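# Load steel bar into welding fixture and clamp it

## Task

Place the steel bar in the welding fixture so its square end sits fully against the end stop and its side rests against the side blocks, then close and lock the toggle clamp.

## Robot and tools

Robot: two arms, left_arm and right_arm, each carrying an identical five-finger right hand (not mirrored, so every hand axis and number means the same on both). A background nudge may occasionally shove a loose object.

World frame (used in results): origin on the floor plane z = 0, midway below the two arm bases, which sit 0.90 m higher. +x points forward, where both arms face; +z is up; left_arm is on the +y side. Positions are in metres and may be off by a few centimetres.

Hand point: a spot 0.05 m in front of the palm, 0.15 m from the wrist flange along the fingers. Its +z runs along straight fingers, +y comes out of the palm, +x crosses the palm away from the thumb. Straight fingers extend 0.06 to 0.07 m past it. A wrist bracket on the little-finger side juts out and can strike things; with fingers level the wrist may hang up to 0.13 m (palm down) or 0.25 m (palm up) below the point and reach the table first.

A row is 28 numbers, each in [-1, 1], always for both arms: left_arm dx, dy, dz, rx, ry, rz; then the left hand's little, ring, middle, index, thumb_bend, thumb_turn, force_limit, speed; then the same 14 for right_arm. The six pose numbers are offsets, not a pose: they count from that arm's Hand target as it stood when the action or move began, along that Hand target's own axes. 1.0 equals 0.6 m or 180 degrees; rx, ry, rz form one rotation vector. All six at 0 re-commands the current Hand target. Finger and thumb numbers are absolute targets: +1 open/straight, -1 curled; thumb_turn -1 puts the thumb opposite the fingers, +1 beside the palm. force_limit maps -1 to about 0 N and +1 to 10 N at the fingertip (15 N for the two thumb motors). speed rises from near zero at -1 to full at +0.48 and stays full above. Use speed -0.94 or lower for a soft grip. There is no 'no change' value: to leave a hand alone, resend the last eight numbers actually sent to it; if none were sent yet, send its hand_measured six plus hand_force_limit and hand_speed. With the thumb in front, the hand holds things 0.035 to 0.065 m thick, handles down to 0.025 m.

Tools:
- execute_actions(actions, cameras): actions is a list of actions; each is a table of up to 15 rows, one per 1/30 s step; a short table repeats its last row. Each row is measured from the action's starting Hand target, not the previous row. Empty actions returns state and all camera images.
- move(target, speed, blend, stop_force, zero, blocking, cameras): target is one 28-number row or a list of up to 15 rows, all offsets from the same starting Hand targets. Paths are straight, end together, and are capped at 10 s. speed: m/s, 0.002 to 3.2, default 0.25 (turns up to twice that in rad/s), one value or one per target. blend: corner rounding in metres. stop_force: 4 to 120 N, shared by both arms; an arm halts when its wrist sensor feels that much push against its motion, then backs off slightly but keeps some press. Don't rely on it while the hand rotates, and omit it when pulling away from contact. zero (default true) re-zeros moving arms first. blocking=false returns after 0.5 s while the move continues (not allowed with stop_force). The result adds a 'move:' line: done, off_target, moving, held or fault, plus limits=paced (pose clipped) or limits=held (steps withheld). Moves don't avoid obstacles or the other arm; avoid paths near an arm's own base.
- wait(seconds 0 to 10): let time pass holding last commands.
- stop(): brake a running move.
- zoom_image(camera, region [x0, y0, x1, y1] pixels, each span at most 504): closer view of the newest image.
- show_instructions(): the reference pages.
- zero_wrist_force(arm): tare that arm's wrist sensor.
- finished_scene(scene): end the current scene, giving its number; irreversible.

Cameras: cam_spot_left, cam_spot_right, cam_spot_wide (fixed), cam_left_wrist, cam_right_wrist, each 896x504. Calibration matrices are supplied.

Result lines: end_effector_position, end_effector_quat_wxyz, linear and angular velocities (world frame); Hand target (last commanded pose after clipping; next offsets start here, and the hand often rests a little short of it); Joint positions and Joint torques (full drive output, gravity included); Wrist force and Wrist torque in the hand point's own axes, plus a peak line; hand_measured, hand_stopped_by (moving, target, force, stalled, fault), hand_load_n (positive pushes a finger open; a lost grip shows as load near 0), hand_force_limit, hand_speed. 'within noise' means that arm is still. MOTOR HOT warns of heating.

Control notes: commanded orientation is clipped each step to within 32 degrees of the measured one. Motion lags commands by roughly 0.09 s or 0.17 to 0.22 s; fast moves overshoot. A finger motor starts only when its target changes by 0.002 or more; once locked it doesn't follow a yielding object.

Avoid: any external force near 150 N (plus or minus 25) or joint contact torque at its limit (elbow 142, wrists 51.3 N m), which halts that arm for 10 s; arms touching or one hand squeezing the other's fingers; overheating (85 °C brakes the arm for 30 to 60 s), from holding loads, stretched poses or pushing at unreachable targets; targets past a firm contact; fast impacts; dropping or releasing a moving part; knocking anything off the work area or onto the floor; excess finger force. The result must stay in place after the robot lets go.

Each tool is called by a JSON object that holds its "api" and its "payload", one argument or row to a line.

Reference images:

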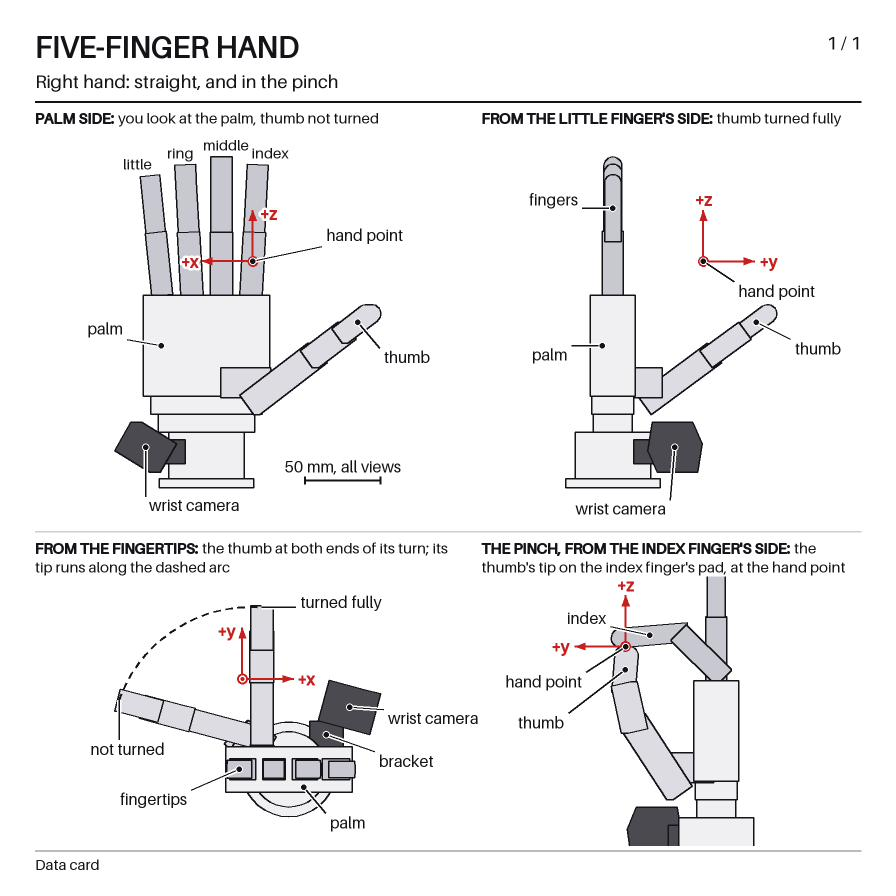

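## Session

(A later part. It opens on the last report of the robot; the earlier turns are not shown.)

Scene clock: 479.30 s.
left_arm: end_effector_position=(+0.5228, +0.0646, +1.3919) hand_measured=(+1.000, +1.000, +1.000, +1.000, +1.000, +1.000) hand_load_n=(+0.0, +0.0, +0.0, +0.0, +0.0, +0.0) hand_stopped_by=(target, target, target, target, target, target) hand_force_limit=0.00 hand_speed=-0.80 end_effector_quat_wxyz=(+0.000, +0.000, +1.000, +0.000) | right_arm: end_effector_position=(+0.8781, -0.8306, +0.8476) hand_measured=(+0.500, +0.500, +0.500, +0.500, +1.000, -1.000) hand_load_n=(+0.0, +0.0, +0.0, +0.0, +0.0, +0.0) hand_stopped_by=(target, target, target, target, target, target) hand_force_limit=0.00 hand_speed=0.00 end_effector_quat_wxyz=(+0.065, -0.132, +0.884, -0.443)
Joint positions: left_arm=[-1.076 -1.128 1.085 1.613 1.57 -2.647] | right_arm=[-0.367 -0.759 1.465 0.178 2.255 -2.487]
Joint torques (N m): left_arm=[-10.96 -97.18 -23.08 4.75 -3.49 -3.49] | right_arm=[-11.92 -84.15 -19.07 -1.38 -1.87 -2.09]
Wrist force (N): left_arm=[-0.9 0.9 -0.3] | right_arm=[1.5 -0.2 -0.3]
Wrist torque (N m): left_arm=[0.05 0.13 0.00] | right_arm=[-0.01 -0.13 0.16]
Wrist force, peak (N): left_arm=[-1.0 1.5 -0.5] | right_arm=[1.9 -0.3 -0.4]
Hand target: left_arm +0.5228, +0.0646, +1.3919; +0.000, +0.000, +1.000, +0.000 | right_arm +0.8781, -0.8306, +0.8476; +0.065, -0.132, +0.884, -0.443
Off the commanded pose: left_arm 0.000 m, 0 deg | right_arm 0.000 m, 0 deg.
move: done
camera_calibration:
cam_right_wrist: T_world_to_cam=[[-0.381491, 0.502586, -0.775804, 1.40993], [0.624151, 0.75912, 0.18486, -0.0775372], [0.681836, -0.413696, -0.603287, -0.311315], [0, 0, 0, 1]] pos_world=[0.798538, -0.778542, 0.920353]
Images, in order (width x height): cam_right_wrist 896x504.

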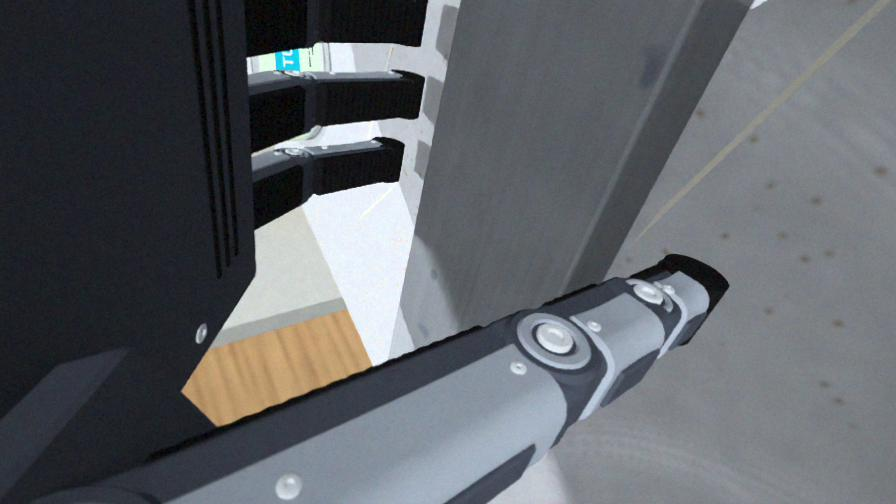

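{"api": "move", "payload": {
  "target": [
    [0,0,0,0,0,0,1,1,1,1,1,1,0.0,-0.8,0,-0.008,0.0107,0,0,0,0.5,0.5,0.5,0.5,1,-1,0.0,0],
    [0,0,0,0,0,0,1,1,1,1,1,1,0.0,-0.8,0,-0.008,0.0107,0,0,0,-0.3,-0.3,-0.3,-0.3,1,-1,-0.1,-0.93]
  ],
  "speed": 0.05,
  "cameras": ["cam_right_wrist"]
}}

Scene clock: 498.10 s.
left_arm: end_effector_position=(+0.5228, +0.0646, +1.3919) hand_measured=(+1.000, +1.000, +1.000, +1.000, +1.000, +1.000) hand_load_n=(+0.0, +0.0, +0.0, +0.0, +0.0, +0.0) hand_stopped_by=(target, target, target, target, target, target) hand_force_limit=0.00 hand_speed=-0.80 end_effector_quat_wxyz=(+0.000, +0.000, +1.000, +0.000) | right_arm: end_effector_position=(+0.8804, -0.8383, +0.8476) hand_measured=(+0.036, +0.088, +0.114, +0.094, +1.000, -1.000) hand_load_n=(+3.5, +0.0, +0.0, +1.0, +0.0, +0.0) hand_stopped_by=(force, force, force, force, target, target) hand_force_limit=-0.10 hand_speed=-0.93 end_effector_quat_wxyz=(+0.065, -0.132, +0.884, -0.443)
Joint positions: left_arm=[-1.076 -1.128 1.085 1.613 1.57 -2.647] | right_arm=[-0.375 -0.756 1.457 0.178 2.25 -2.495]
Joint torques (N m): left_arm=[-9.7 -97.85 -23.18 3.6 -3.39 -3.52] | right_arm=[-2.24 -92.8 -36.29 2.99 -1.89 -2.11]
Wrist force (N): left_arm=[-0.9 1.0 -0.3] | right_arm=[1.9 -1.1 3.7]
Wrist torque (N m): left_arm=[0.07 0.13 0.00] | right_arm=[0.04 -0.29 0.05]
Wrist force, peak (N): left_arm=[-0.7 1.6 -0.7] | right_arm=[1.2 -0.8 8.5]
Hand target: left_arm +0.5228, +0.0646, +1.3919; +0.000, +0.000, +1.000, +0.000 | right_arm +0.8804, -0.8383, +0.8476; +0.065, -0.132, +0.884, -0.443
Off the commanded pose: left_arm 0.000 m, 0 deg | right_arm 0.000 m, 0 deg.
move: done
camera_calibration:
cam_right_wrist: T_world_to_cam=[[-0.38139, 0.502612, -0.775837, 1.41465], [0.624168, 0.759089, 0.184931, -0.073231], [0.681877, -0.413722, -0.603223, -0.316181], [0, 0, 0, 1]] pos_world=[0.800838, -0.786242, 0.920352]
Images, in order (width x height): cam_right_wrist 896x504.

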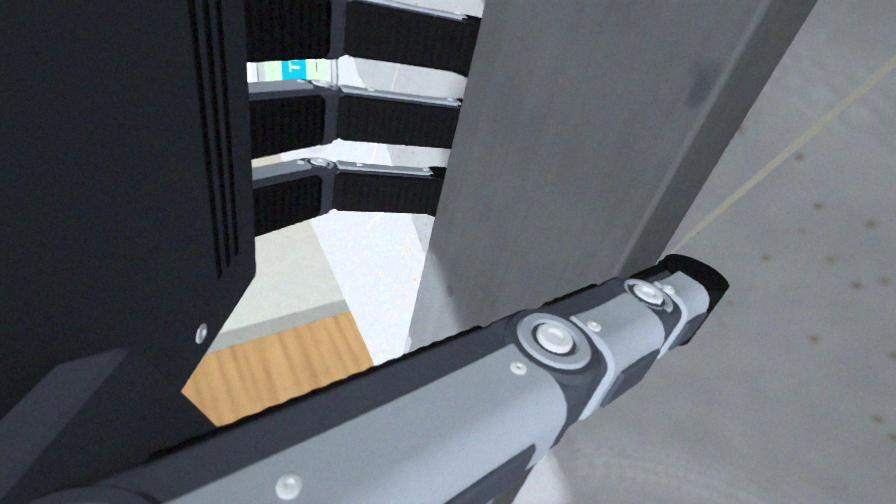

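{"api": "move", "payload": {
  "target": [
    [0,0,0,0,0,0,1,1,1,1,1,1,0.0,-0.8,0,0,0,0,0,0,-0.3,-0.3,-0.3,-0.3,-0.3,-1,0.3,-0.9]
  ],
  "speed": 0.05,
  "cameras": ["cam_right_wrist"]
}}

{"api": "move", "payload": {
  "target": [
    [0,0,0,0,0,0,1,1,1,1,1,1,0.0,-0.8,0,0,0,0,0,0,-0.35,-0.35,-0.35,-0.35,-0.3,-1,0.6,-0.9]
  ],
  "speed": 0.05,
  "cameras": ["cam_right_wrist"]
}}

Scene clock: 507.57 s.
left_arm: end_effector_position=(+0.5228, +0.0646, +1.3919) hand_measured=(+1.000, +1.000, +1.000, +1.000, +1.000, +1.000) hand_load_n=(+0.0, +0.0, +0.0, +0.0, -0.5, +0.0) hand_stopped_by=(target, target, target, target, target, target) hand_force_limit=0.00 hand_speed=-0.80 end_effector_quat_wxyz=(+0.000, +0.000, +1.000, +0.000) | right_arm: end_effector_position=(+0.8804, -0.8383, +0.8476) hand_measured=(+0.036, +0.088, +0.114, +0.094, +0.892, -1.000) hand_load_n=(+4.5, +1.0, +0.0, +2.0, +9.0, +0.0) hand_stopped_by=(force, force, force, force, force, target) hand_force_limit=0.30 hand_speed=-0.90 end_effector_quat_wxyz=(+0.065, -0.132, +0.884, -0.443)
Joint positions: left_arm=[-1.076 -1.128 1.085 1.613 1.57 -2.647] | right_arm=[-0.374 -0.756 1.457 0.178 2.25 -2.495]
Joint torques (N m): left_arm=[-10.05 -96.8 -23.16 3.62 -3.38 -3.44] | right_arm=[12.43 -110.15 -30.4 4.03 -0.8 1.36]
Wrist force (N): left_arm=[-0.8 1.3 -0.2] | right_arm=[3.0 3.1 1.2]
Wrist torque (N m): left_arm=[0.11 0.12 0.01] | right_arm=[0.14 -0.26 0.06]
Wrist force, peak (N): left_arm=[-1.1 1.4 -0.6] | right_arm=[2.7 -2.8 3.5]
Hand target: left_arm +0.5228, +0.0646, +1.3919; +0.000, +0.000, +1.000, +0.000 | right_arm +0.8804, -0.8383, +0.8476; +0.065, -0.132, +0.884, -0.443
Off the commanded pose: left_arm 0.000 m, 0 deg | right_arm 0.000 m, 0 deg.
move: done
camera_calibration:
cam_right_wrist: T_world_to_cam=[[-0.381551, 0.502622, -0.775751, 1.41471], [0.624142, 0.759125, 0.184868, -0.0731238], [0.681811, -0.413642, -0.603353, -0.315945], [0, 0, 0, 1]] pos_world=[0.800838, -0.786242, 0.920353]
Images, in order (width x height): cam_right_wrist 896x504.

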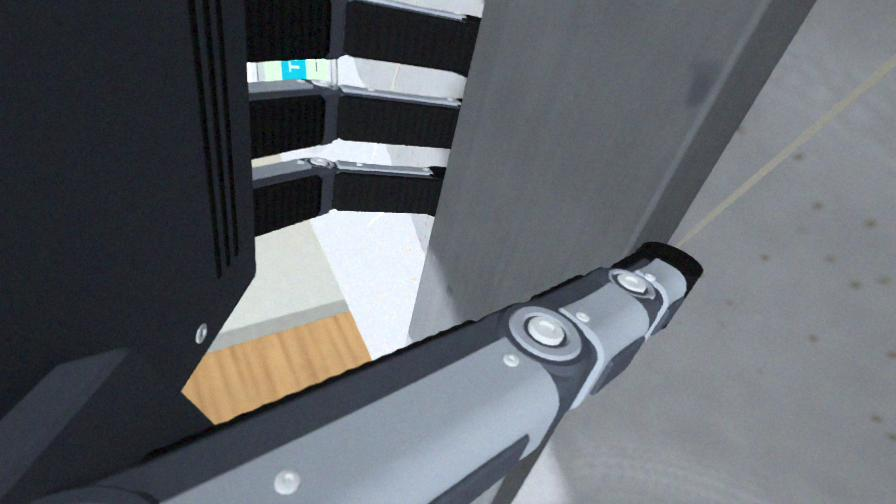

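Scene clock: 508.07 s.
left_arm: end_effector_position=(+0.5228, +0.0646, +1.3919) hand_measured=(+1.000, +1.000, +1.000, +1.000, +1.000, +1.000) hand_load_n=(+0.0, +0.0, +0.0, +0.5, +0.0, +0.0) hand_stopped_by=(target, target, target, target, target, target) hand_force_limit=0.00 hand_speed=-0.80 end_effector_quat_wxyz=(+0.000, +0.000, +1.000, +0.000) | right_arm: end_effector_position=(+0.8804, -0.8383, +0.8476) hand_measured=(-0.018, +0.044, +0.072, +0.070, +0.896, -1.000) hand_load_n=(+9.0, +7.5, +8.5, +3.0, +22.5, +4.5) hand_stopped_by=(force, force, force, force, force, target) hand_force_limit=0.60 hand_speed=-0.90 end_effector_quat_wxyz=(+0.065, -0.132, +0.884, -0.443)
Joint positions: left_arm=[-1.076 -1.128 1.085 1.613 1.57 -2.647] | right_arm=[-0.374 -0.756 1.457 0.178 2.25 -2.495]
Joint torques (N m): left_arm=[-10.31 -97.69 -23.76 3.47 -3.43 -3.52] | right_arm=[7.26 -108.03 -30.34 1.3 -1.37 1.62]
Wrist force (N): left_arm=[-0.7 1.1 -0.4] | right_arm=[3.5 -3.6 2.6]
Wrist torque (N m): left_arm=[0.09 0.11 0.02] | right_arm=[-0.48 -0.41 -0.07]
Wrist force, peak (N): left_arm=[-1.1 1.3 -0.4] | right_arm=[2.1 0.4 7.4]
Hand target: left_arm +0.5228, +0.0646, +1.3919; +0.000, +0.000, +1.000, +0.000 | right_arm +0.8804, -0.8383, +0.8476; +0.065, -0.132, +0.884, -0.443
Off the commanded pose: left_arm 0.000 m, 0 deg | right_arm 0.000 m, 0 deg.
move: done
camera_calibration:
cam_right_wrist: T_world_to_cam=[[-0.381551, 0.502622, -0.775751, 1.41471], [0.624142, 0.759125, 0.184868, -0.0731238], [0.681811, -0.413642, -0.603353, -0.315945], [0, 0, 0, 1]] pos_world=[0.800838, -0.786242, 0.920353]
Images, in order (width x height): cam_right_wrist 896x504.

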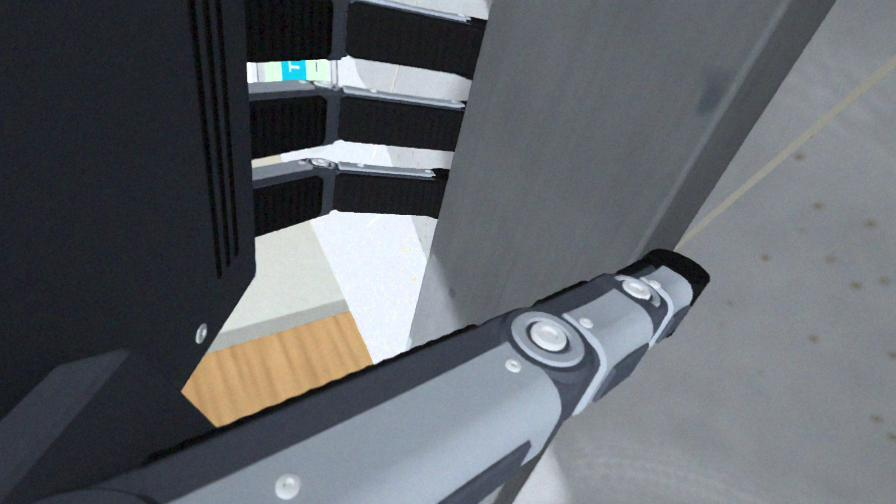

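{"api": "move", "payload": {
  "target": [
    [0,0,0,0,0,0,1,1,1,1,1,1,0.0,-0.8,0,-0.02,-0.015,0,0,0,-0.35,-0.35,-0.35,-0.35,-0.3,-1,0.6,-0.9]
  ],
  "speed": 0.03,
  "cameras": ["cam_right_wrist","cam_spot_right"]
}}

{"api": "zoom_image", "payload": {
  "camera": "cam_spot_right",
  "region": [460, 250, 610, 360]
}}

Scene clock: 521.43 s.
left_arm: end_effector_position=(+0.5228, +0.0646, +1.3919) hand_measured=(+1.000, +1.000, +1.000, +1.000, +1.000, +1.000) hand_load_n=(+0.0, +0.0, +0.0, +0.0, +0.0, +0.0) hand_stopped_by=(target, target, target, target, target, target) hand_force_limit=0.00 hand_speed=-0.80 end_effector_quat_wxyz=(+0.000, +0.000, +1.000, +0.000) | right_arm: end_effector_position=(+0.8805, -0.8383, +0.8623) hand_measured=(-0.018, +0.044, +0.072, +0.070, +0.890, -1.000) hand_load_n=(+0.0, +0.0, +0.0, +0.0, +0.0, +0.0) hand_stopped_by=(force, force, force, force, force, target) hand_force_limit=0.60 hand_speed=-0.90 end_effector_quat_wxyz=(+0.065, -0.132, +0.884, -0.443)
Joint positions: left_arm=[-1.076 -1.128 1.085 1.613 1.57 -2.647] | right_arm=[-0.374 -0.771 1.454 0.196 2.25 -2.495]
Joint torques (N m): left_arm=[-8.96 -97.4 -23.13 3.5 -3.39 -3.71] | right_arm=[-1.81 -111.16 -40.36 6.01 2.75 1.56]
Wrist force (N): left_arm=[-0.7 1.0 -0.3] | right_arm=[1.7 -0.1 -0.2]
Wrist torque (N m): left_arm=[0.06 0.12 0.00] | right_arm=[0.02 -0.15 0.17]
Wrist force, peak (N): left_arm=[-1.0 1.4 -0.8] | right_arm=[0.5 15.0 11.0]
Hand target: left_arm +0.5228, +0.0646, +1.3919; +0.000, +0.000, +1.000, +0.000 | right_arm +0.8805, -0.8383, +0.8626; +0.065, -0.132, +0.884, -0.443
Off the commanded pose: left_arm 0.000 m, 0 deg | right_arm 0.000 m, 0 deg.
move: done
camera_calibration:
cam_right_wrist: T_world_to_cam=[[-0.381424, 0.502633, -0.775807, 1.42607], [0.624116, 0.75912, 0.184976, -0.0759259], [0.681906, -0.413639, -0.603248, -0.307248], [0, 0, 0, 1]] pos_world=[0.800838, -0.786242, 0.935052]
Images, in order (width x height): cam_spot_right 896x504, cam_right_wrist 896x504.

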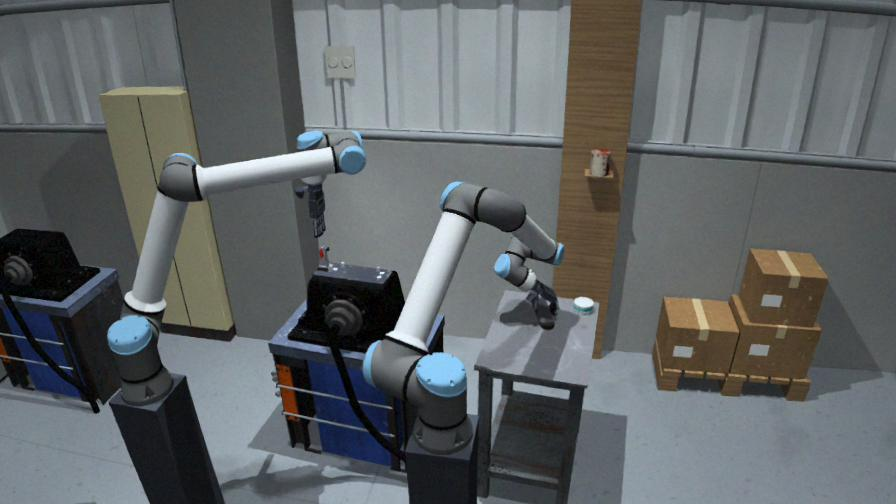

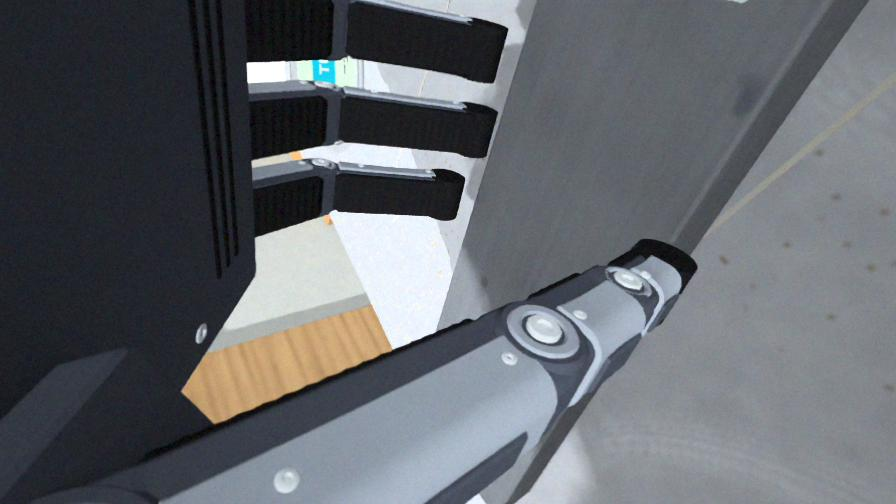

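Scaled by 3.360 from the camera's 896x504 image, which has a finer 1280x720 frame.

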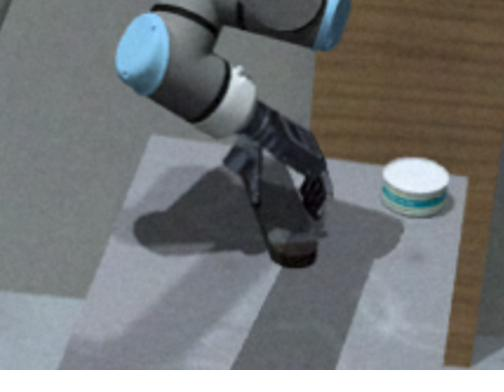

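{"api": "move", "payload": {
  "target": [
    [0,0,0,0,0,0,1,1,1,1,1,1,0.0,-0.8,0,0,0,0,0,0,0.3,0.3,0.3,0.3,1,-1,0.0,0],
    [0,0,0,0,0,0,1,1,1,1,1,1,0.0,-0.8,-0.003,0.0213,0.016,0,0,0,0.3,0.3,0.3,0.3,1,-1,0.0,0],
    [0,0,0,0,0,0,1,1,1,1,1,1,0.0,-0.8,-0.003,0.0213,0.016,0,0,0,-0.3,-0.3,-0.3,-0.3,1,-1,0.0,-0.9],
    [0,0,0,0,0,0,1,1,1,1,1,1,0.0,-0.8,-0.003,0.0213,0.016,0,0,0,-0.3,-0.3,-0.3,-0.3,-0.3,-1,1,-0.9],
    [0,0,0,0,0,0,1,1,1,1,1,1,0.0,-0.8,-0.003,0.0213,0.016,0,0,0,-0.4,-0.4,-0.4,-0.4,-0.3,-1,1,-0.9]
  ],
  "speed": 0.05,
  "cameras": ["cam_right_wrist"]
}}

Scene clock: 594.87 s.
left_arm: end_effector_position=(+0.5228, +0.0646, +1.3919) hand_measured=(+1.000, +1.000, +1.000, +1.000, +1.000, +1.000) hand_load_n=(+0.5, +0.0, +0.0, +0.0, +0.0, +0.0) hand_stopped_by=(target, target, target, target, target, target) hand_force_limit=0.00 hand_speed=-0.80 end_effector_quat_wxyz=(+0.000, +0.000, +1.000, +0.000) | right_arm: end_effector_position=(+0.8822, -0.8378, +0.8466) hand_measured=(-0.106, -0.020, +0.018, +0.016, +0.962, -1.000) hand_load_n=(+8.5, +7.0, +10.5, +8.0, +24.0, +6.5) hand_stopped_by=(force, force, force, force, force, target) hand_force_limit=1.00 hand_speed=-0.90 end_effector_quat_wxyz=(+0.065, -0.132, +0.884, -0.443)
Joint positions: left_arm=[-1.076 -1.128 1.085 1.613 1.57 -2.647] | right_arm=[-0.373 -0.752 1.452 0.18 2.251 -2.493]
Joint torques (N m): left_arm=[-9.82 -97.76 -23.39 3.64 -3.33 -3.64] | right_arm=[9.82 -105.94 -31.21 0.15 1.73 1.2]
Wrist force (N): left_arm=[-0.7 1.0 0.0] | right_arm=[2.4 3.5 6.9]
Wrist torque (N m): left_arm=[0.05 0.10 0.01] | right_arm=[-0.25 -0.34 -0.07]
Wrist force, peak (N): left_arm=[-1.0 1.5 -0.5] | right_arm=[2.0 -1.8 8.5]
Hand target: left_arm +0.5228, +0.0646, +1.3919; +0.000, +0.000, +1.000, +0.000 | right_arm +0.8822, -0.8378, +0.8466; +0.065, -0.132, +0.884, -0.443
Off the commanded pose: left_arm 0.000 m, 0 deg | right_arm 0.000 m, 0 deg.
move: done
camera_calibration:
cam_right_wrist: T_world_to_cam=[[-0.381551, 0.502622, -0.775751, 1.41433], [0.624142, 0.759125, 0.184868, -0.0743796], [0.681811, -0.413642, -0.603353, -0.317501], [0, 0, 0, 1]] pos_world=[0.802538, -0.785742, 0.919353]
Images, in order (width x height): cam_right_wrist 896x504.

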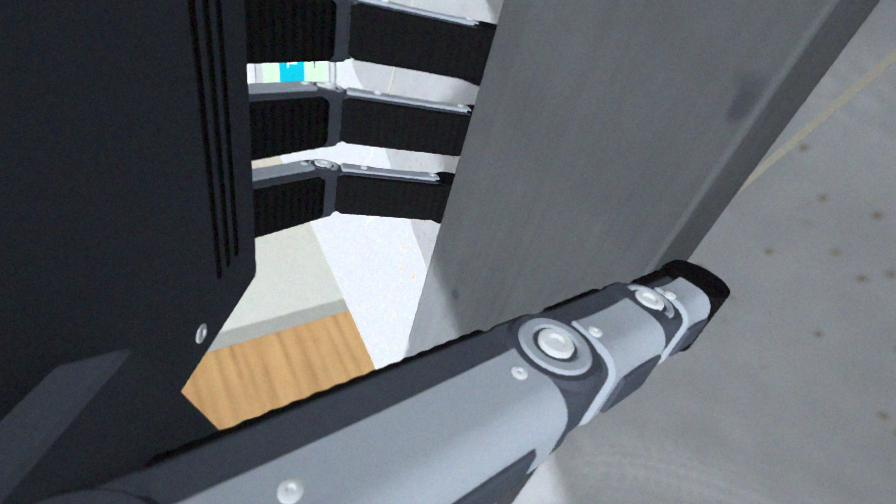

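{"api": "move", "payload": {
  "target": [
    [0,0,0,0,0,0,1,1,1,1,1,1,0.0,-0.8,0,-0.0067,-0.005,0,0,0,-0.4,-0.4,-0.4,-0.4,-0.3,-1,1,-0.9]
  ],
  "speed": 0.01
}}

{"api": "move", "payload": {
  "target": [
    [0,0,0,0,0,0,1,1,1,1,1,1,0.0,-0.8,0,-0.0067,-0.005,0,0,0,-0.4,-0.4,-0.4,-0.4,-0.3,-1,1,-0.9]
  ],
  "speed": 0.01,
  "cameras": ["cam_right_wrist"]
}}

Scene clock: 607.13 s.
left_arm: end_effector_position=(+0.5228, +0.0646, +1.3919) hand_measured=(+1.000, +1.000, +1.000, +1.000, +1.000, +1.000) hand_load_n=(+0.0, +0.0, +0.0, +0.0, +0.0, +0.0) hand_stopped_by=(target, target, target, target, target, target) hand_force_limit=0.00 hand_speed=-0.80 end_effector_quat_wxyz=(+0.000, +0.000, +1.000, +0.000) | right_arm: end_effector_position=(+0.8822, -0.8378, +0.8512) hand_measured=(-0.106, -0.020, +0.018, +0.016, +0.962, -1.000) hand_load_n=(+5.5, +6.0, +9.5, +8.5, +24.5, +7.5) hand_stopped_by=(force, force, force, force, force, target) hand_force_limit=1.00 hand_speed=-0.90 end_effector_quat_wxyz=(+0.065, -0.132, +0.884, -0.443)
Joint positions: left_arm=[-1.076 -1.128 1.085 1.613 1.57 -2.647] | right_arm=[-0.373 -0.757 1.452 0.185 2.25 -2.493]
Joint torques (N m): left_arm=[-9.12 -96.99 -22.93 4.02 -3.39 -3.74] | right_arm=[-13.8 -128.11 -47.84 5.28 4.03 -0.83]
Wrist force (N): left_arm=[-0.5 1.1 -0.3] | right_arm=[0.8 16.9 12.7]
Wrist torque (N m): left_arm=[0.08 0.09 0.02] | right_arm=[0.42 -0.27 0.15]
Wrist force, peak (N): left_arm=[-0.8 1.4 -0.9] | right_arm=[0.8 16.9 12.7]
Hand target: left_arm +0.5228, +0.0646, +1.3919; +0.000, +0.000, +1.000, +0.000 | right_arm +0.8822, -0.8378, +0.8516; +0.065, -0.132, +0.884, -0.443
Off the commanded pose: left_arm 0.000 m, 0 deg | right_arm 0.000 m, 0 deg.
move: done

Scene clock: 607.87 s.
left_arm: end_effector_position=(+0.5228, +0.0646, +1.3919) hand_measured=(+1.000, +1.000, +1.000, +1.000, +1.000, +1.000) hand_load_n=(+0.0, +0.0, +0.0, +0.0, +0.0, +0.0) hand_stopped_by=(target, target, target, target, target, target) hand_force_limit=0.00 hand_speed=-0.80 end_effector_quat_wxyz=(+0.000, +0.000, +1.000, +0.000) | right_arm: end_effector_position=(+0.8822, -0.8378, +0.8563) hand_measured=(-0.106, -0.020, +0.018, +0.016, +0.962, -1.000) hand_load_n=(+5.0, +5.5, +9.0, +9.0, +24.5, +7.0) hand_stopped_by=(force, force, force, force, force, target) hand_force_limit=1.00 hand_speed=-0.90 end_effector_quat_wxyz=(+0.065, -0.132, +0.884, -0.443)
Joint positions: left_arm=[-1.076 -1.128 1.085 1.613 1.57 -2.647] | right_arm=[-0.373 -0.763 1.451 0.191 2.251 -2.493]
Joint torques (N m): left_arm=[-8.74 -97.13 -23.06 3.75 -3.52 -3.49] | right_arm=[-13.86 -125.95 -49.3 4.78 7.22 -1.29]
Wrist force (N): left_arm=[-0.7 1.1 -0.6] | right_arm=[1.7 15.9 11.7]
Wrist torque (N m): left_arm=[0.10 0.12 0.01] | right_arm=[0.45 -0.27 0.15]
Wrist force, peak (N): left_arm=[-0.9 1.4 -0.4] | right_arm=[0.9 17.4 12.9]
Hand target: left_arm +0.5228, +0.0646, +1.3919; +0.000, +0.000, +1.000, +0.000 | right_arm +0.8822, -0.8378, +0.8566; +0.065, -0.132, +0.884, -0.443
Off the commanded pose: left_arm 0.000 m, 0 deg | right_arm 0.000 m, 0 deg.
move: done
camera_calibration:
cam_right_wrist: T_world_to_cam=[[-0.381442, 0.502645, -0.77579, 1.42186], [0.62418, 0.759081, 0.18492, -0.0763493], [0.681836, -0.413696, -0.603286, -0.311841], [0, 0, 0, 1]] pos_world=[0.802638, -0.785742, 0.929053]
Images, in order (width x height): cam_right_wrist 896x504.

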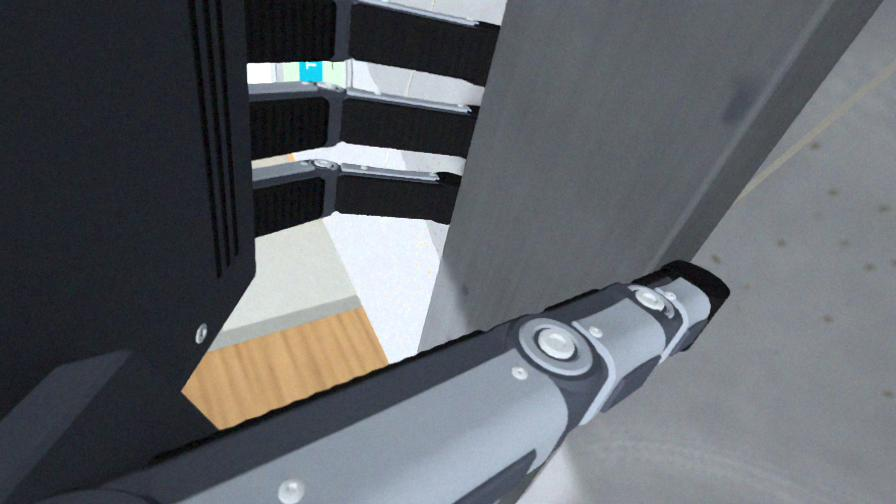

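{"api": "move", "payload": {
  "target": [
    [0,0,0,0,0,0,1,1,1,1,1,1,0.0,-0.8,0,-0.04,-0.03,0,0,0,-0.4,-0.4,-0.4,-0.4,-0.3,-1,1,-0.9]
  ],
  "speed": 0.03,
  "cameras": ["cam_right_wrist","cam_spot_right","cam_spot_left"]
}}

{"api": "zoom_image", "payload": {
  "camera": "cam_spot_right",
  "region": [460, 240, 610, 360]
}}

{"api": "zoom_image", "payload": {
  "camera": "cam_spot_left",
  "region": [400, 150, 520, 240]
}}

Scene clock: 623.17 s.
left_arm: end_effector_position=(+0.5228, +0.0646, +1.3919) hand_measured=(+1.000, +1.000, +1.000, +1.000, +1.000, +1.000) hand_load_n=(+0.0, +0.0, +0.0, +0.0, +0.0, +0.0) hand_stopped_by=(target, target, target, target, target, target) hand_force_limit=0.00 hand_speed=-0.80 end_effector_quat_wxyz=(+0.000, +0.000, +1.000, +0.000) | right_arm: end_effector_position=(+0.8822, -0.8378, +0.8864) hand_measured=(-0.106, -0.022, +0.018, +0.016, +0.956, -1.000) hand_load_n=(+0.0, +0.0, +0.0, +0.0, +0.0, +0.0) hand_stopped_by=(force, force, force, force, force, target) hand_force_limit=1.00 hand_speed=-0.90 end_effector_quat_wxyz=(+0.065, -0.132, +0.884, -0.443)
Joint positions: left_arm=[-1.076 -1.128 1.085 1.613 1.57 -2.647] | right_arm=[-0.373 -0.793 1.444 0.229 2.251 -2.493]
Joint torques (N m): left_arm=[-9.23 -97.6 -23.18 3.63 -3.56 -3.56] | right_arm=[8.23 -111.35 -40.6 5.99 -2.04 0.71]
Wrist force (N): left_arm=[-0.8 0.9 -0.9] | right_arm=[1.7 -0.4 -0.5]
Wrist torque (N m): left_arm=[0.08 0.15 -0.01] | right_arm=[-0.01 -0.15 -0.05]
Wrist force, peak (N): left_arm=[-1.2 1.1 -0.7] | right_arm=[0.7 17.8 13.2]
Hand target: left_arm +0.5228, +0.0646, +1.3919; +0.000, +0.000, +1.000, +0.000 | right_arm +0.8822, -0.8378, +0.8866; +0.065, -0.132, +0.884, -0.443
Off the commanded pose: left_arm 0.000 m, 0 deg | right_arm 0.000 m, 0 deg.
move: done
camera_calibration:
cam_right_wrist: T_world_to_cam=[[-0.381517, 0.502602, -0.775781, 1.44523], [0.624194, 0.759094, 0.184822, -0.0818223], [0.681782, -0.413725, -0.603328, -0.293622], [0, 0, 0, 1]] pos_world=[0.802638, -0.785742, 0.959153]
Images, in order (width x height): cam_spot_left 896x504, cam_spot_right 896x504, cam_right_wrist 896x504.

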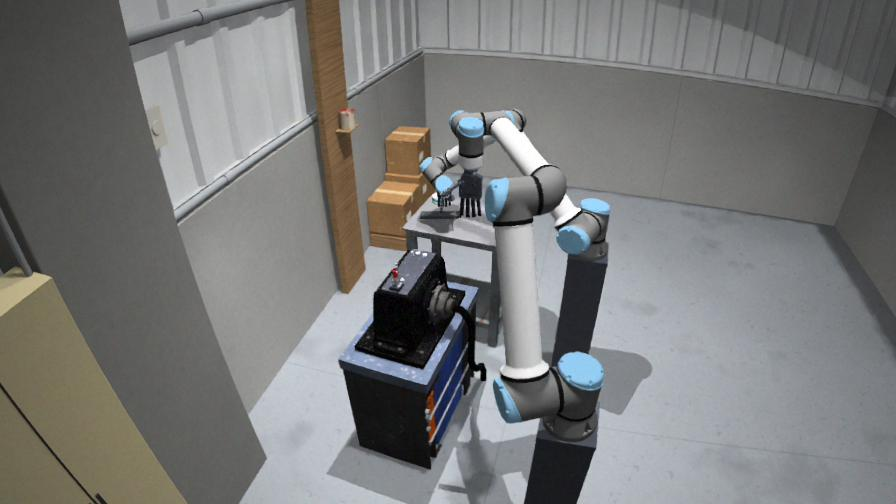

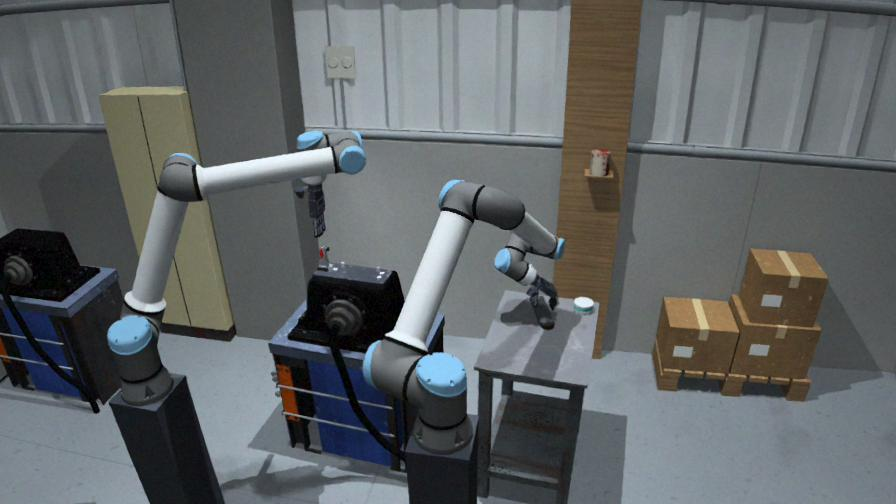

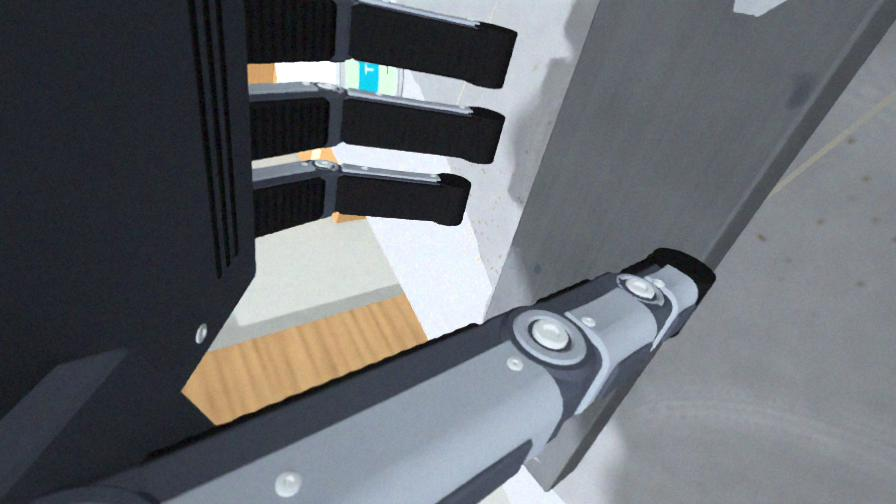

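Scaled by 3.360 from the camera's 896x504 image, which has a finer 1280x720 frame.

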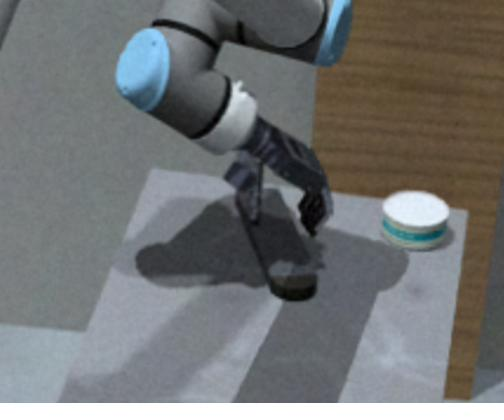

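Scaled by 4.200 from the camera's 896x504 image, which has a finer 1280x720 frame.

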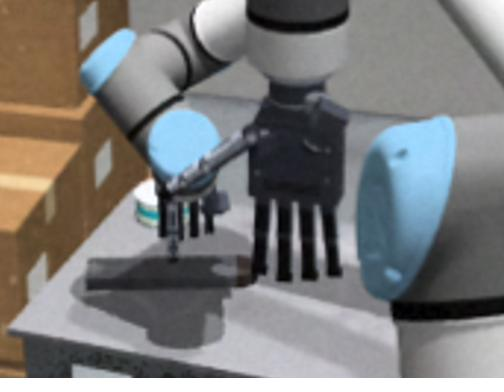

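{"api": "move", "payload": {
  "target": [
    [0,0,0,0,0,0,1,1,1,1,1,1,0.0,-0.8,0,0,0,0,0,0,0.3,0.3,0.3,0.3,1,-1,0.0,0],
    [0,0,0,0,0,0,1,1,1,1,1,1,0.0,-0.8,0,0.0533,0.04,0,0,0,0.3,0.3,0.3,0.3,1,-1,0.0,0],
    [0,0,0,0,0,0,1,1,1,1,1,1,0.0,-0.8,0,0.0533,0.04,0,0,0,-0.3,-0.3,-0.3,-0.3,1,-1,0.6,-0.9]
  ],
  "speed": 0.1
}}

{"api": "move", "payload": {
  "target": [
    [0,0,0,0,0,0,1,1,1,1,1,1,0.0,-0.8,0,0,0,0,0,0,-0.4,-0.4,-0.4,-0.4,1,-1,1,-0.9],
    [0,0,0,0,0,0,1,1,1,1,1,1,0.0,-0.8,0,0,0,0,0,0,-0.45,-0.45,-0.45,-0.45,1,-1,1,-0.9]
  ],
  "cameras": ["cam_right_wrist"]
}}

Scene clock: 657.47 s.
left_arm: end_effector_position=(+0.5228, +0.0646, +1.3919) hand_measured=(+1.000, +1.000, +1.000, +1.000, +1.000, +1.000) hand_load_n=(+0.0, +0.0, +0.0, +0.0, +0.0, +0.0) hand_stopped_by=(target, target, target, target, target, target) hand_force_limit=0.00 hand_speed=-0.80 end_effector_quat_wxyz=(+0.000, +0.000, +1.000, +0.000) | right_arm: end_effector_position=(+0.8822, -0.8378, +0.8466) hand_measured=(-0.070, -0.004, +0.034, +0.006, +1.000, -1.000) hand_load_n=(+8.0, +6.0, +2.0, +7.5, +3.5, +2.0) hand_stopped_by=(force, force, force, force, target, target) hand_force_limit=0.60 hand_speed=-0.90 end_effector_quat_wxyz=(+0.065, -0.132, +0.884, -0.443)
Joint positions: left_arm=[-1.076 -1.128 1.085 1.613 1.57 -2.647] | right_arm=[-0.373 -0.752 1.452 0.18 2.251 -2.493]
Joint torques (N m): left_arm=[-9.56 -97.74 -23.12 3.74 -3.22 -3.58] | right_arm=[-2.09 -102.58 -22.29 5.52 -1.94 -1.51]
Wrist force (N): left_arm=[-0.8 0.9 0.2] | right_arm=[2.6 1.3 2.8]
Wrist torque (N m): left_arm=[0.03 0.11 0.00] | right_arm=[-0.20 -0.39 -0.25]
Wrist force, peak (N): left_arm=[-1.1 1.5 -0.6] | right_arm=[0.6 -1.9 9.2]
Hand target: left_arm +0.5228, +0.0646, +1.3919; +0.000, +0.000, +1.000, +0.000 | right_arm +0.8822, -0.8378, +0.8466; +0.065, -0.132, +0.884, -0.443
Off the commanded pose: left_arm 0.000 m, 0 deg | right_arm 0.000 m, 0 deg.
move: done

Scene clock: 658.47 s.
left_arm: end_effector_position=(+0.5228, +0.0646, +1.3919) hand_measured=(+1.000, +1.000, +1.000, +1.000, +1.000, +1.000) hand_load_n=(+0.0, +0.0, +0.0, +0.0, +0.0, +0.0) hand_stopped_by=(target, target, target, target, target, target) hand_force_limit=0.00 hand_speed=-0.80 end_effector_quat_wxyz=(+0.000, +0.000, +1.000, +0.000) | right_arm: end_effector_position=(+0.8822, -0.8378, +0.8466) hand_measured=(-0.104, -0.028, +0.006, -0.012, +1.000, -1.000) hand_load_n=(+11.5, +10.0, +10.5, +12.0, +7.0, +6.5) hand_stopped_by=(force, force, force, force, target, target) hand_force_limit=1.00 hand_speed=-0.90 end_effector_quat_wxyz=(+0.065, -0.132, +0.884, -0.443)
Joint positions: left_arm=[-1.076 -1.128 1.085 1.613 1.57 -2.647] | right_arm=[-0.373 -0.753 1.452 0.18 2.251 -2.493]
Joint torques (N m): left_arm=[-9.2 -95.47 -23.02 3.79 -3.54 -3.58] | right_arm=[13.89 -109.73 -25.18 2.06 -1.11 -1.44]
Wrist force (N): left_arm=[-0.7 1.2 -0.3] | right_arm=[4.2 0.6 5.2]
Wrist torque (N m): left_arm=[0.10 0.12 0.02] | right_arm=[-0.34 -0.49 -0.21]
Wrist force, peak (N): left_arm=[-0.7 1.7 -0.4] | right_arm=[4.6 1.2 6.0]
Hand target: left_arm +0.5228, +0.0646, +1.3919; +0.000, +0.000, +1.000, +0.000 | right_arm +0.8822, -0.8378, +0.8466; +0.065, -0.132, +0.884, -0.443
Off the commanded pose: left_arm 0.000 m, 0 deg | right_arm 0.000 m, 0 deg.
move: done
camera_calibration:
cam_right_wrist: T_world_to_cam=[[-0.381517, 0.502602, -0.775781, 1.41431], [0.624194, 0.759094, 0.184822, -0.074404], [0.681782, -0.413725, -0.603328, -0.317566], [0, 0, 0, 1]] pos_world=[0.802538, -0.785742, 0.919353]
Images, in order (width x height): cam_right_wrist 896x504.

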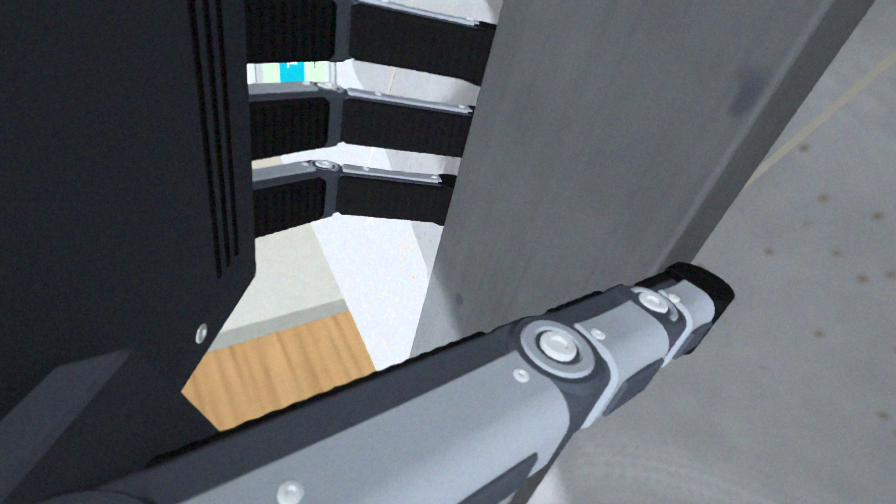

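{"api": "move", "payload": {
  "target": [
    [0,0,0,0,0,0,1,1,1,1,1,1,0.0,-0.8,0,-0.0133,-0.01,0,0,0,-0.45,-0.45,-0.45,-0.45,1,-1,1,-0.9]
  ],
  "speed": 0.01
}}

{"api": "move", "payload": {
  "target": [
    [0,0,0,0,0,0,1,1,1,1,1,1,0.0,-0.8,0,-0.0267,-0.02,0,0,0,-0.45,-0.45,-0.45,-0.45,1,-1,1,-0.9]
  ],
  "speed": 0.03,
  "cameras": ["cam_right_wrist","cam_spot_right"]
}}

Scene clock: 666.73 s.
left_arm: end_effector_position=(+0.5228, +0.0646, +1.3919) hand_measured=(+1.000, +1.000, +1.000, +1.000, +1.000, +1.000) hand_load_n=(+0.0, +0.0, +0.0, +0.0, +0.0, +0.0) hand_stopped_by=(target, target, target, target, target, target) hand_force_limit=0.00 hand_speed=-0.80 end_effector_quat_wxyz=(+0.000, +0.000, +1.000, +0.000) | right_arm: end_effector_position=(+0.8822, -0.8378, +0.8563) hand_measured=(-0.104, -0.028, +0.006, -0.012, +1.000, -1.000) hand_load_n=(+7.0, +8.0, +11.0, +14.0, +7.0, +10.5) hand_stopped_by=(force, force, force, force, target, target) hand_force_limit=1.00 hand_speed=-0.90 end_effector_quat_wxyz=(+0.065, -0.132, +0.884, -0.443)
Joint positions: left_arm=[-1.076 -1.128 1.085 1.613 1.57 -2.647] | right_arm=[-0.373 -0.763 1.451 0.191 2.251 -2.493]
Joint torques (N m): left_arm=[-9.23 -96.76 -23.44 3.81 -3.44 -3.68] | right_arm=[8.27 -132.16 -50.43 4.64 2.88 1.92]
Wrist force (N): left_arm=[-0.7 0.8 -0.8] | right_arm=[1.3 17.1 13.0]
Wrist torque (N m): left_arm=[0.07 0.14 0.00] | right_arm=[0.44 -0.19 0.09]
Wrist force, peak (N): left_arm=[-1.0 1.5 -0.8] | right_arm=[1.2 17.7 13.1]
Hand target: left_arm +0.5228, +0.0646, +1.3919; +0.000, +0.000, +1.000, +0.000 | right_arm +0.8822, -0.8378, +0.8566; +0.065, -0.132, +0.884, -0.443
Off the commanded pose: left_arm 0.000 m, 0 deg | right_arm 0.000 m, 0 deg.
move: done

Scene clock: 667.77 s.
left_arm: end_effector_position=(+0.5228, +0.0646, +1.3919) hand_measured=(+1.000, +1.000, +1.000, +1.000, +1.000, +1.000) hand_load_n=(+0.0, +0.0, -0.5, +0.0, +0.0, +0.0) hand_stopped_by=(target, target, target, target, target, target) hand_force_limit=0.00 hand_speed=-0.80 end_effector_quat_wxyz=(+0.000, +0.000, +1.000, +0.000) | right_arm: end_effector_position=(+0.8822, -0.8378, +0.8763) hand_measured=(-0.104, -0.028, +0.006, -0.012, +1.000, -1.000) hand_load_n=(+7.0, +8.0, +10.5, +13.5, +7.0, +10.0) hand_stopped_by=(force, force, force, force, target, target) hand_force_limit=1.00 hand_speed=-0.90 end_effector_quat_wxyz=(+0.065, -0.132, +0.884, -0.443)
Joint positions: left_arm=[-1.076 -1.128 1.085 1.613 1.57 -2.647] | right_arm=[-0.373 -0.783 1.447 0.216 2.251 -2.493]
Joint torques (N m): left_arm=[-8.28 -95.68 -23.56 3.68 -3.44 -3.72] | right_arm=[14.39 -130.88 -52.04 5.09 6.69 2.35]
Wrist force (N): left_arm=[-0.5 1.0 -0.5] | right_arm=[1.6 17.1 13.1]
Wrist torque (N m): left_arm=[0.09 0.08 0.03] | right_arm=[0.41 -0.24 0.10]
Wrist force, peak (N): left_arm=[-0.8 1.4 -0.6] | right_arm=[1.6 17.8 13.3]
Hand target: left_arm +0.5228, +0.0646, +1.3919; +0.000, +0.000, +1.000, +0.000 | right_arm +0.8822, -0.8378, +0.8766; +0.065, -0.132, +0.884, -0.443
Off the commanded pose: left_arm 0.000 m, 0 deg | right_arm 0.000 m, 0 deg.
move: done
camera_calibration:
cam_right_wrist: T_world_to_cam=[[-0.381477, 0.502665, -0.77576, 1.43739], [0.624128, 0.759112, 0.184966, -0.0800247], [0.681865, -0.413614, -0.603311, -0.29971], [0, 0, 0, 1]] pos_world=[0.802638, -0.785742, 0.949053]
Images, in order (width x height): cam_spot_right 896x504, cam_right_wrist 896x504.

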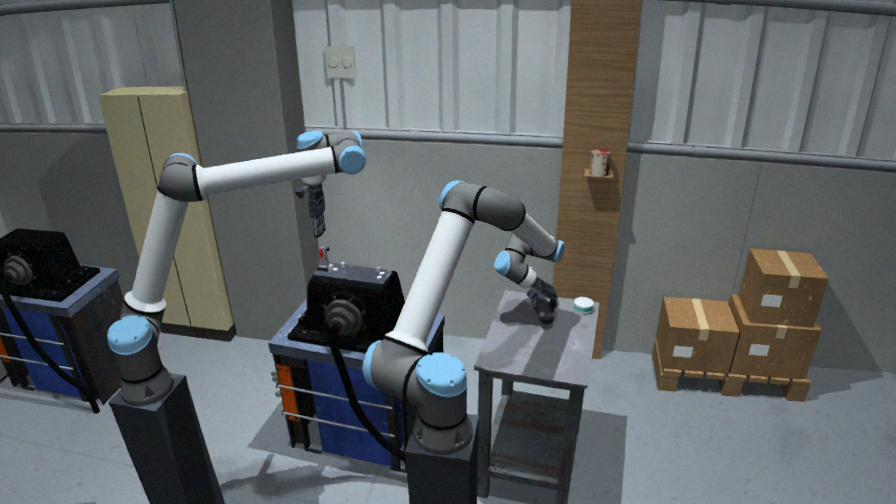

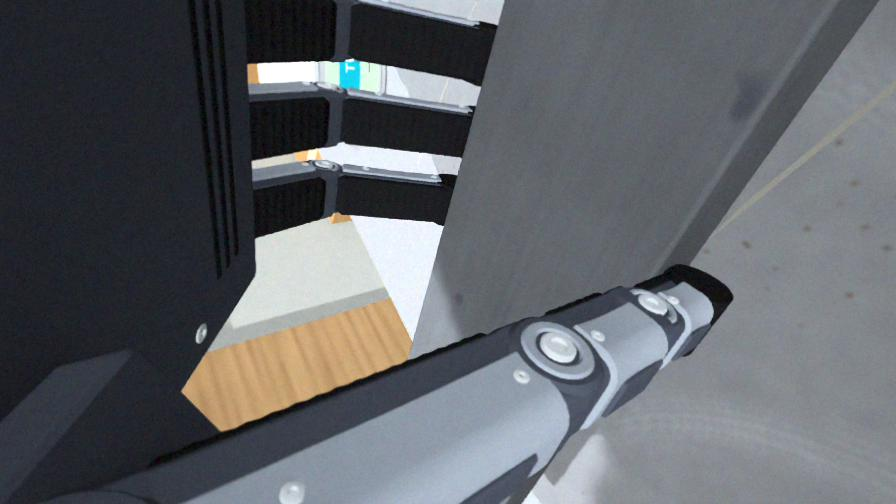

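{"api": "zoom_image", "payload": {
  "camera": "cam_right_wrist",
  "region": [400, 0, 896, 280]
}}

Scaled by 1.016 from the camera's 896x504 image, which has a finer 1280x720 frame.

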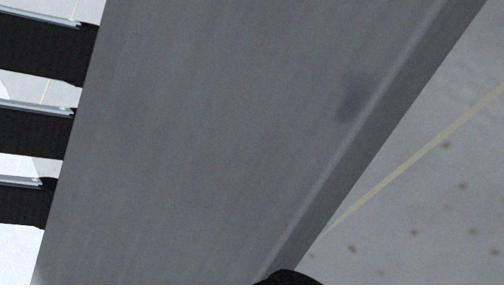

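{"api": "move", "payload": {
  "target": [-0.295,0.308,0.07,0,0,0.5,1,1,1,1,1,1,0.0,-0.8,0,-0.36,-0.27,0,0,0,-0.45,-0.45,-0.45,-0.45,1,-1,1,-0.9],
  "speed": 0.2,
  "cameras": ["cam_left_wrist","cam_right_wrist"]
}}

Scene clock: 770.60 s.
left_arm: end_effector_position=(+0.6998, +0.2493, +1.3500) hand_measured=(+1.000, +1.000, +1.000, +1.000, +1.000, +1.000) hand_load_n=(+0.0, +0.0, +0.0, +0.0, +0.0, +0.0) hand_stopped_by=(target, target, target, target, target, target) hand_force_limit=0.00 hand_speed=-0.80 end_effector_quat_wxyz=(+0.000, +0.707, +0.707, +0.000) | right_arm: end_effector_position=(+0.8824, -0.8374, +1.1466) hand_measured=(-0.104, -0.028, +0.006, -0.012, +1.000, -1.000) hand_load_n=(+7.0, +7.5, +10.5, +13.5, +7.0, +10.0) hand_stopped_by=(force, force, force, force, target, target) hand_force_limit=1.00 hand_speed=-0.90 end_effector_quat_wxyz=(+0.065, -0.132, +0.884, -0.443)
Joint positions: left_arm=[-0.653 -1.202 1.263 1.509 1.571 -0.653] | right_arm=[-0.373 -0.99 1.276 0.593 2.251 -2.493]
Joint torques (N m): left_arm=[14.38 -58.85 -45.81 7.2 3.54 3.06] | right_arm=[12.38 -125.61 -60.26 4.86 7.54 2.62]
Wrist force (N): left_arm=[-0.3 1.0 -0.9] | right_arm=[1.1 17.2 13.2]
Wrist torque (N m): left_arm=[0.11 0.02 -0.12] | right_arm=[0.51 -0.14 0.05]
Wrist force, peak (N): left_arm=[-1.0 1.4 -0.5] | right_arm=[1.9 18.2 13.6]
Hand target: left_arm +0.6999, +0.2494, +1.3500; +0.000, +0.707, +0.707, +0.000 | right_arm +0.8824, -0.8374, +1.1466; +0.065, -0.132, +0.884, -0.443
Off the commanded pose: left_arm 0.000 m, 0 deg | right_arm 0.000 m, 0 deg.
move: done
camera_calibration:
cam_left_wrist: T_world_to_cam=[[0.950704, 0.310048, -0.00564533, -0.738201], [0.276374, -0.838913, 0.468872, -0.613273], [0.140637, -0.447319, -0.883248, 1.31902], [0, 0, 0, 1]] pos_world=[0.685801, 0.304416, 1.4484]
cam_right_wrist: T_world_to_cam=[[-0.381491, 0.502586, -0.775804, 1.64696], [0.624151, 0.75912, 0.18486, -0.130332], [0.681836, -0.413696, -0.603287, -0.136678], [0, 0, 0, 1]] pos_world=[0.802838, -0.785342, 1.21935]
Images, in order (width x height): cam_left_wrist 896x504, cam_right_wrist 896x504.

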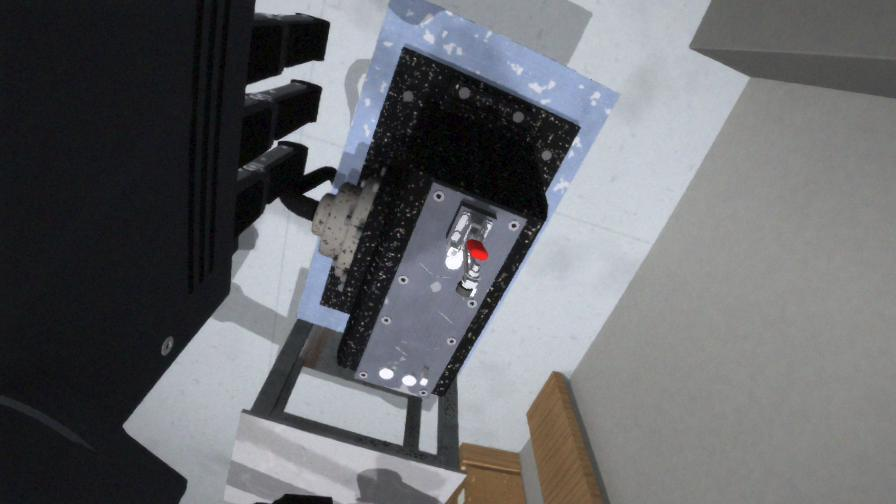

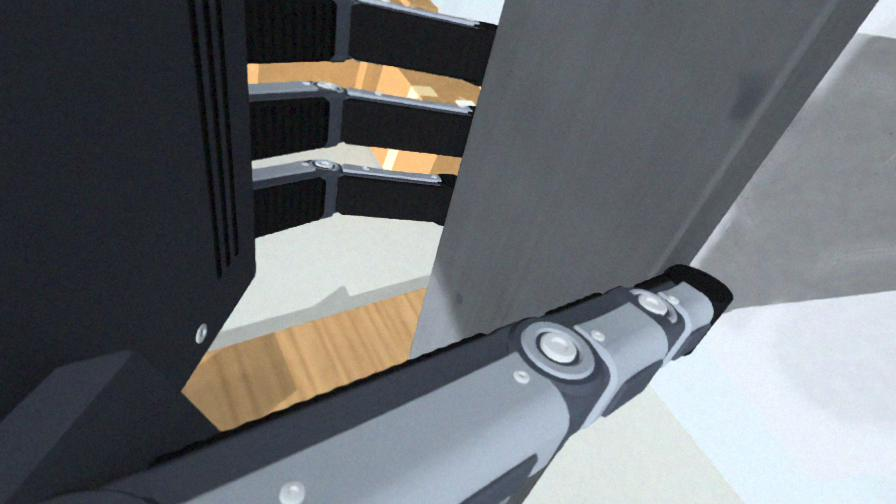

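{"api": "zoom_image", "payload": {
  "camera": "cam_left_wrist",
  "region": [340, 170, 560, 410]
}}

{"api": "zoom_image", "payload": {
  "camera": "cam_left_wrist",
  "region": [430, 190, 530, 310]
}}

Scaled by 2.100 from the camera's 896x504 image, which has a finer 1280x720 frame.

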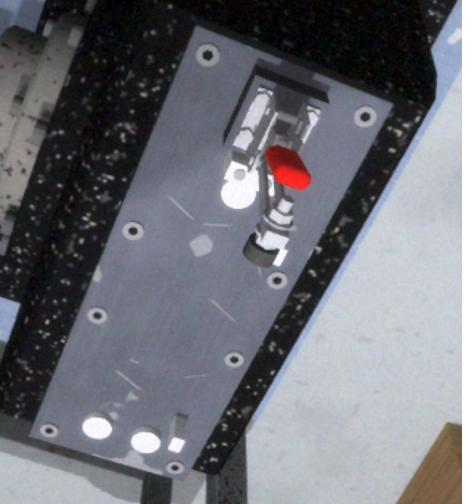

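Scaled by 4.200 from the camera's 896x504 image, which has a finer 1280x720 frame.

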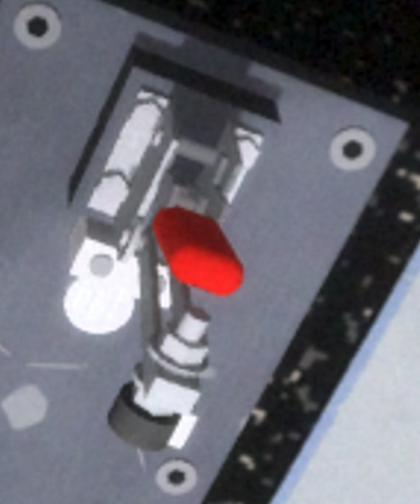

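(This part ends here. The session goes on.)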